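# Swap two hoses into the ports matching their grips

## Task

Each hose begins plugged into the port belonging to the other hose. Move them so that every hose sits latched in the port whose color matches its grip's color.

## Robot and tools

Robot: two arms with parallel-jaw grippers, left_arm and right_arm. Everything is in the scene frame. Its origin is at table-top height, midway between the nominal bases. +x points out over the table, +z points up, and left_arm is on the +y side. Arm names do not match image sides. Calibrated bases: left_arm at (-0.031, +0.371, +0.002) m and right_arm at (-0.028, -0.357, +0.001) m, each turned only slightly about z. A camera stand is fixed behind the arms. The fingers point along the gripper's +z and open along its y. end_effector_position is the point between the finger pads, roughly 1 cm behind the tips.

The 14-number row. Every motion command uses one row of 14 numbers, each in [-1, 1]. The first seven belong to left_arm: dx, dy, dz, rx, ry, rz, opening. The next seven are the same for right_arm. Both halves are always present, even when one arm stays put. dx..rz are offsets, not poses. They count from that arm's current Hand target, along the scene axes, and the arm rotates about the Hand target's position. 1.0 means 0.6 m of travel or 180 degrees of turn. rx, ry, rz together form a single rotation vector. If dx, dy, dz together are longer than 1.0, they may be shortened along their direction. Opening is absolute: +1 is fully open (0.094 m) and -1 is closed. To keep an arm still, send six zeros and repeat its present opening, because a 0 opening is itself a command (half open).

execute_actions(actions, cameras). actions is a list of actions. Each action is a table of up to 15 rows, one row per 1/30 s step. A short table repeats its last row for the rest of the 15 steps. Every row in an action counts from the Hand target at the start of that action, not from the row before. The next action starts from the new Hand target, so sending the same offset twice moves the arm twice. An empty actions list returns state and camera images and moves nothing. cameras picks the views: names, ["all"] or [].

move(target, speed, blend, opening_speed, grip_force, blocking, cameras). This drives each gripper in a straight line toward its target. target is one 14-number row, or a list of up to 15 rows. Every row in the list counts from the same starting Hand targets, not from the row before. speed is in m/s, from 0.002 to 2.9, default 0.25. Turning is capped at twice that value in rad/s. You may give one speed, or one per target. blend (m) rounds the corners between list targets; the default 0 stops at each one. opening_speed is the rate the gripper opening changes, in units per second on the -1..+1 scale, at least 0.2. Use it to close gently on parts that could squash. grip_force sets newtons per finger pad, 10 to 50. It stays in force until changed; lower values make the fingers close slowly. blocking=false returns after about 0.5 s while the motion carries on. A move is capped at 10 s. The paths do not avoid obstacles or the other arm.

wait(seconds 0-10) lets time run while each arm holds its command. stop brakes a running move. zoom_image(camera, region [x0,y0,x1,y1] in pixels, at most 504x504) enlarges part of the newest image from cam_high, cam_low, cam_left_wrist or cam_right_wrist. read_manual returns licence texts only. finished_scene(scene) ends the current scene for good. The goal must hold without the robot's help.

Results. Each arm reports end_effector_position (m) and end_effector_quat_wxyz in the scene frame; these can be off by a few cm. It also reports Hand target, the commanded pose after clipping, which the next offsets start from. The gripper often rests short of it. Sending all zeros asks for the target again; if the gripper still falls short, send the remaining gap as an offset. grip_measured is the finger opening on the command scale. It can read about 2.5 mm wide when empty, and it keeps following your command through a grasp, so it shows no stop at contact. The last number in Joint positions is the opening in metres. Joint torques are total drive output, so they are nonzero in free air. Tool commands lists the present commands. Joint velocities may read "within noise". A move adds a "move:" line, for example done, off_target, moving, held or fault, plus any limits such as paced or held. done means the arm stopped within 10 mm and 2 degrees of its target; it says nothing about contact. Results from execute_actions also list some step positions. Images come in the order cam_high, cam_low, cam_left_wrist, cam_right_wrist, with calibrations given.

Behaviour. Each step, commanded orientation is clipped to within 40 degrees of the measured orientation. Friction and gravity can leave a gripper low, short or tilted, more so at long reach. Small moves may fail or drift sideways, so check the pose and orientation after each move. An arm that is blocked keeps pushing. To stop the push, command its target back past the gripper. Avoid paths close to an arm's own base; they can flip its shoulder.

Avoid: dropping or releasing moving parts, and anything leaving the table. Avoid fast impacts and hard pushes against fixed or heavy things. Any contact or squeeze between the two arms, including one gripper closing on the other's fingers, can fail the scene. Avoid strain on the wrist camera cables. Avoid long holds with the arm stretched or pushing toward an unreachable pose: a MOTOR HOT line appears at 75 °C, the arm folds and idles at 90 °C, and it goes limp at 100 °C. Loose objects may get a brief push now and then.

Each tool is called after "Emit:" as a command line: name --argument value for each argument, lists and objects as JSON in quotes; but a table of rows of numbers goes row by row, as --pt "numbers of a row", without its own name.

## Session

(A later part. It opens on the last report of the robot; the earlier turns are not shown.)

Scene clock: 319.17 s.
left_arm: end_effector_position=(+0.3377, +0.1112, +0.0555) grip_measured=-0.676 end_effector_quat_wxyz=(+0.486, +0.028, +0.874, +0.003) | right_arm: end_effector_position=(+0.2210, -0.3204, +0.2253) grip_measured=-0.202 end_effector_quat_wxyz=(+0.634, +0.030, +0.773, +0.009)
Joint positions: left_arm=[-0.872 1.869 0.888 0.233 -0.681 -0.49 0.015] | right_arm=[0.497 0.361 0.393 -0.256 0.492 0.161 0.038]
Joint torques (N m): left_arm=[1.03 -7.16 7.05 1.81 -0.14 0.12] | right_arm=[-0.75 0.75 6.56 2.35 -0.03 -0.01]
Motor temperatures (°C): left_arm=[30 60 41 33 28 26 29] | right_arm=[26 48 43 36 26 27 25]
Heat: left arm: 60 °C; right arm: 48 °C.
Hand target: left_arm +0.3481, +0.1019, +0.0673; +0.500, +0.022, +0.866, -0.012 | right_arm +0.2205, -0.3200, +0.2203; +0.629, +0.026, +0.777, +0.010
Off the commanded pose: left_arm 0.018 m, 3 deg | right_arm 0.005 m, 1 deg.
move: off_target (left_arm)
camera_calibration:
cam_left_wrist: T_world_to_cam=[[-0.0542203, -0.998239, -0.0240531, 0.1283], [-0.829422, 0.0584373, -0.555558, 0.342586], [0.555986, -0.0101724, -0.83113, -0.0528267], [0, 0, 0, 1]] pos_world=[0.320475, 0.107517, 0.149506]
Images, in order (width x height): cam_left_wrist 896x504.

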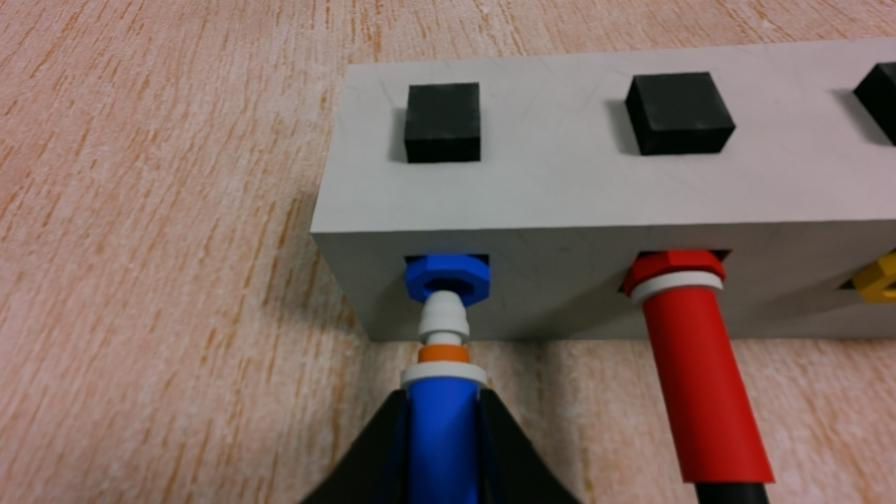

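Emit:
move --pt "0.018 -0.0035 0.003 0 0 0 -0.85 0 0 0 0 0 0 -0.2" --pt "0.05 -0.009 0.006 0 0 0 -0.85 0 0 0 0 0 0 -0.2" --speed 0.05 --cameras '["cam_left_wrist"]'

Emit:
zoom_image --camera "cam_left_wrist" --region '[330, 160, 570, 410]'

Scene clock: 324.77 s.
left_arm: end_effector_position=(+0.3519, +0.1117, +0.0576) grip_measured=-0.676 end_effector_quat_wxyz=(+0.478, +0.038, +0.877, +0.026) | right_arm: end_effector_position=(+0.2210, -0.3204, +0.2253) grip_measured=-0.202 end_effector_quat_wxyz=(+0.634, +0.030, +0.773, +0.009)
Joint positions: left_arm=[-0.847 1.9 0.964 0.164 -0.68 -0.451 0.015] | right_arm=[0.497 0.361 0.393 -0.256 0.492 0.161 0.038]
Joint torques (N m): left_arm=[3.52 -5.64 8.84 2.26 0.29 0.16] | right_arm=[-0.76 0.76 6.56 2.35 -0.03 -0.01]
Motor temperatures (°C): left_arm=[30 60 41 33 28 26 29] | right_arm=[26 47 43 37 26 27 25]
Heat: left arm: 60 °C; right arm: 47 °C.
Hand target: left_arm +0.3781, +0.0965, +0.0710; +0.500, +0.022, +0.866, -0.012 | right_arm +0.2205, -0.3200, +0.2203; +0.629, +0.026, +0.777, +0.010
Off the commanded pose: left_arm 0.033 m, 6 deg | right_arm 0.005 m, 1 deg.
move: off_target (left_arm)
camera_calibration:
cam_left_wrist: T_world_to_cam=[[-0.051791, -0.995951, -0.0734835, 0.131345], [-0.838784, 0.0833168, -0.538052, 0.355015], [0.541996, 0.0337705, -0.839702, -0.0584169], [0, 0, 0, 1]] pos_world=[0.336245, 0.103207, 0.151615]
Images, in order (width x height): cam_left_wrist 896x504.

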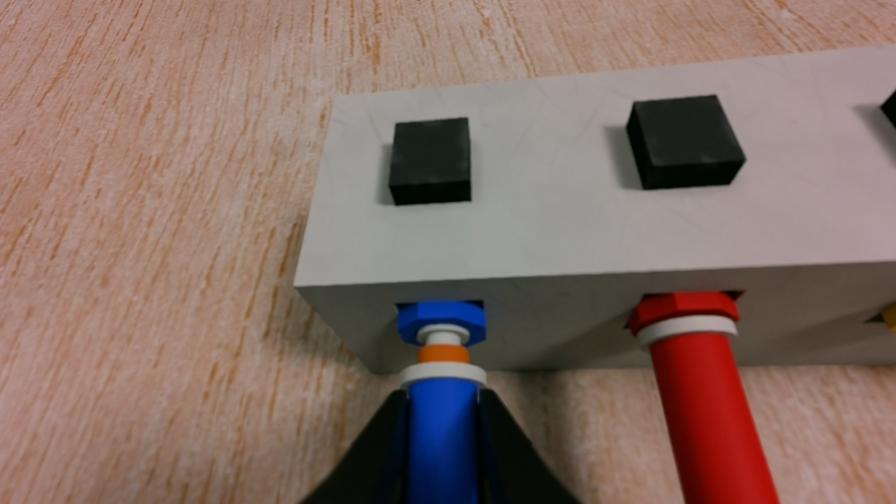

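Scaled by 2.016.

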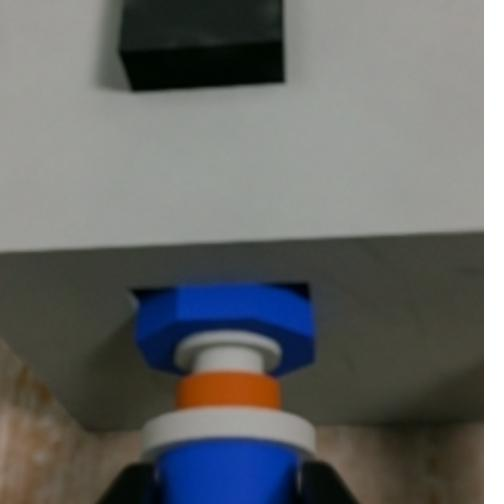

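In. Push.

Emit:
move --target '[0.14,-0.018,0.006,0,0,0,-0.85,0,0,0,0,0,0,-0.2]' --speed 0.08 --cameras '["cam_left_wrist"]'

Emit:
zoom_image --camera "cam_left_wrist" --region '[330, 200, 570, 450]'

Scene clock: 329.80 s.
left_arm: end_effector_position=(+0.3657, +0.1123, +0.0562) grip_measured=-0.676 end_effector_quat_wxyz=(+0.391, +0.095, +0.911, +0.085) | right_arm: end_effector_position=(+0.2210, -0.3204, +0.2253) grip_measured=-0.202 end_effector_quat_wxyz=(+0.634, +0.030, +0.773, +0.009)
Joint positions: left_arm=[-0.803 1.967 1.217 -0.23 -0.614 -0.392 0.015] | right_arm=[0.497 0.361 0.393 -0.256 0.492 0.161 0.038]
Joint torques (N m): left_arm=[10.43 -3.07 10.62 4.19 0.25 0.25] | right_arm=[-0.75 0.75 6.53 2.34 -0.03 -0.02]
Motor temperatures (°C): left_arm=[30 59 42 35 28 26 29] | right_arm=[26 47 43 37 26 27 25]
Heat: left arm: 59 °C; right arm: 47 °C.
Hand target: left_arm +0.4620, +0.0858, +0.0745; +0.500, +0.022, +0.866, -0.012 | right_arm +0.2205, -0.3200, +0.2203; +0.629, +0.026, +0.777, +0.010
Off the commanded pose: left_arm 0.102 m, 19 deg | right_arm 0.005 m, 1 deg.
move: off_target (left_arm)
camera_calibration:
cam_left_wrist: T_world_to_cam=[[-0.113978, -0.968975, -0.219308, 0.160513], [-0.915759, 0.188063, -0.35499, 0.371951], [0.385221, 0.160372, -0.908783, -0.020059], [0, 0, 0, 1]] pos_world=[0.366639, 0.0887995, 0.149011]
Images, in order (width x height): cam_left_wrist 896x504.

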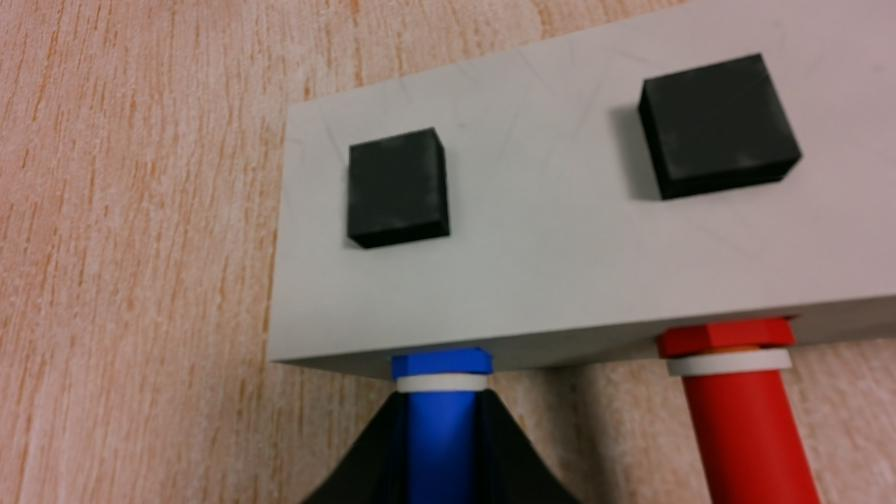

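Scaled by 2.016.

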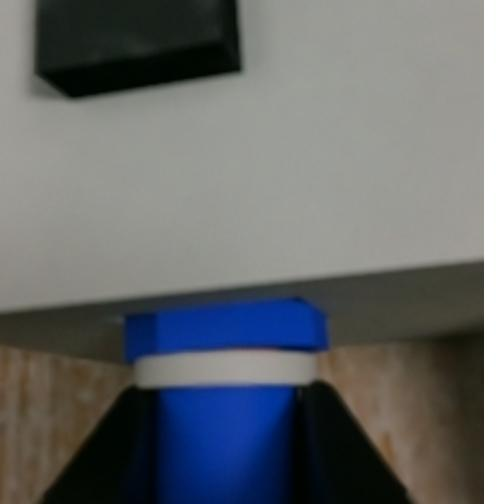

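Emit:
move --target '[-0.185,0.036,-0.007,0,0,0,-0.85,0,0,0,0,0,0,-0.2]' --speed 0.12 --cameras '["cam_left_wrist"]'

Emit:
zoom_image --camera "cam_left_wrist" --region '[370, 220, 770, 450]'

Scene clock: 334.57 s.
left_arm: end_effector_position=(+0.3592, +0.1096, +0.0558) grip_measured=-0.676 end_effector_quat_wxyz=(+0.487, +0.031, +0.873, -0.007) | right_arm: end_effector_position=(+0.2210, -0.3204, +0.2253) grip_measured=-0.202 end_effector_quat_wxyz=(+0.634, +0.030, +0.773, +0.009)
Joint positions: left_arm=[-0.822 1.909 0.933 0.27 -0.628 -0.443 0.015] | right_arm=[0.497 0.361 0.393 -0.256 0.492 0.161 0.038]
Joint torques (N m): left_arm=[-2.02 -11.36 3.49 1.57 -0.55 -0.19] | right_arm=[-0.76 0.75 6.57 2.35 -0.03 -0.01]
Motor temperatures (°C): left_arm=[30 58 43 39 28 26 29] | right_arm=[26 46 43 37 26 27 25]
Heat: left arm: 58 °C; right arm: 46 °C.
Hand target: left_arm +0.3510, +0.1072, +0.0703; +0.500, +0.022, +0.866, -0.012 | right_arm +0.2205, -0.3200, +0.2203; +0.629, +0.026, +0.777, +0.010
Off the commanded pose: left_arm 0.017 m, 2 deg | right_arm 0.005 m, 1 deg.
move: off_target (left_arm)
camera_calibration:
cam_left_wrist: T_world_to_cam=[[-0.0693756, -0.997545, -0.00956991, 0.132459], [-0.82666, 0.0628556, -0.559181, 0.359434], [0.558409, -0.0308824, -0.828991, -0.0631505], [0, 0, 0, 1]] pos_world=[0.341583, 0.107591, 0.149905]
Images, in order (width x height): cam_left_wrist 896x504.

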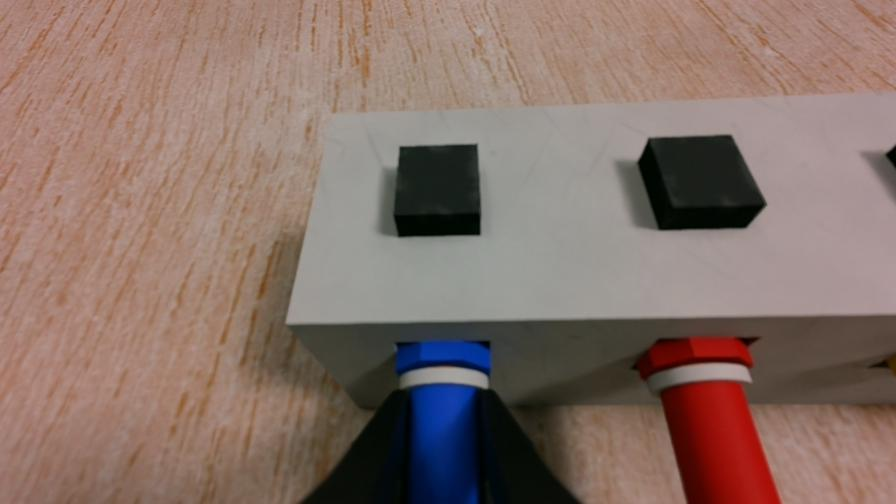

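Scaled by 1.260.

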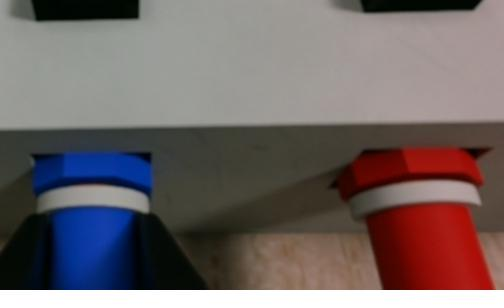

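Both latched. Release.

Emit:
move --pt "0.01 0 0 0 0 0 -0.85 0 0 0 0 0 0 -0.2" --pt "0.01 0 0 0 0 0 -0.2 0 0 0 0 0 0 -0.2" --pt "-0.1 0.004 0.065 0 0 0 -0.2 0 0 0 0 0 0 -0.2" --pt "-0.13 0.06 0.15 0 0 0 -0.2 0 0 0 0 0 0 -0.2" --speed '[0.1,0.1,0.1,0.15]' --blend '[0,0,0.01,0]' --cameras '["cam_left_wrist"]'

Scene clock: 340.73 s.
left_arm: end_effector_position=(+0.2718, +0.1407, +0.1524) grip_measured=-0.202 end_effector_quat_wxyz=(+0.492, +0.035, +0.870, -0.006) | right_arm: end_effector_position=(+0.2210, -0.3204, +0.2253) grip_measured=-0.202 end_effector_quat_wxyz=(+0.634, +0.030, +0.773, +0.009)
Joint positions: left_arm=[-0.979 1.415 0.842 -0.205 -0.747 -0.562 0.038] | right_arm=[0.497 0.361 0.393 -0.256 0.492 0.161 0.038]
Joint torques (N m): left_arm=[0.85 -6.3 5.76 1.49 -0.35 -0.1] | right_arm=[-0.77 0.73 6.56 2.35 -0.03 -0.02]
Motor temperatures (°C): left_arm=[30 59 42 38 28 26 29] | right_arm=[26 45 43 37 26 27 25]
Heat: left arm: 59 °C; right arm: 45 °C.
Hand target: left_arm +0.2731, +0.1433, +0.1603; +0.500, +0.022, +0.866, -0.012 | right_arm +0.2205, -0.3200, +0.2203; +0.629, +0.026, +0.777, +0.010
Off the commanded pose: left_arm 0.008 m, 2 deg | right_arm 0.005 m, 1 deg.
move: done; target 2's new opening was sent with left_arm's hand 0.015 m and 2 deg from that target
camera_calibration:
cam_left_wrist: T_world_to_cam=[[-0.0762984, -0.996978, -0.0146292, 0.160886], [-0.819447, 0.0710573, -0.568733, 0.337515], [0.568054, -0.0314056, -0.822392, 0.0631034], [0, 0, 0, 1]] pos_world=[0.253005, 0.138399, 0.246205]
Images, in order (width x height): cam_left_wrist 896x504.

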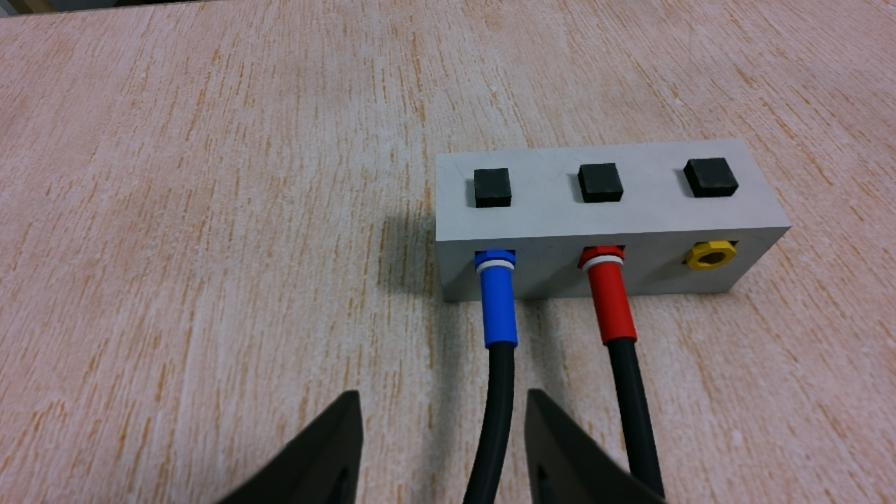

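Emit:
finished_scene --scene 2

The scene is finished: the task was done.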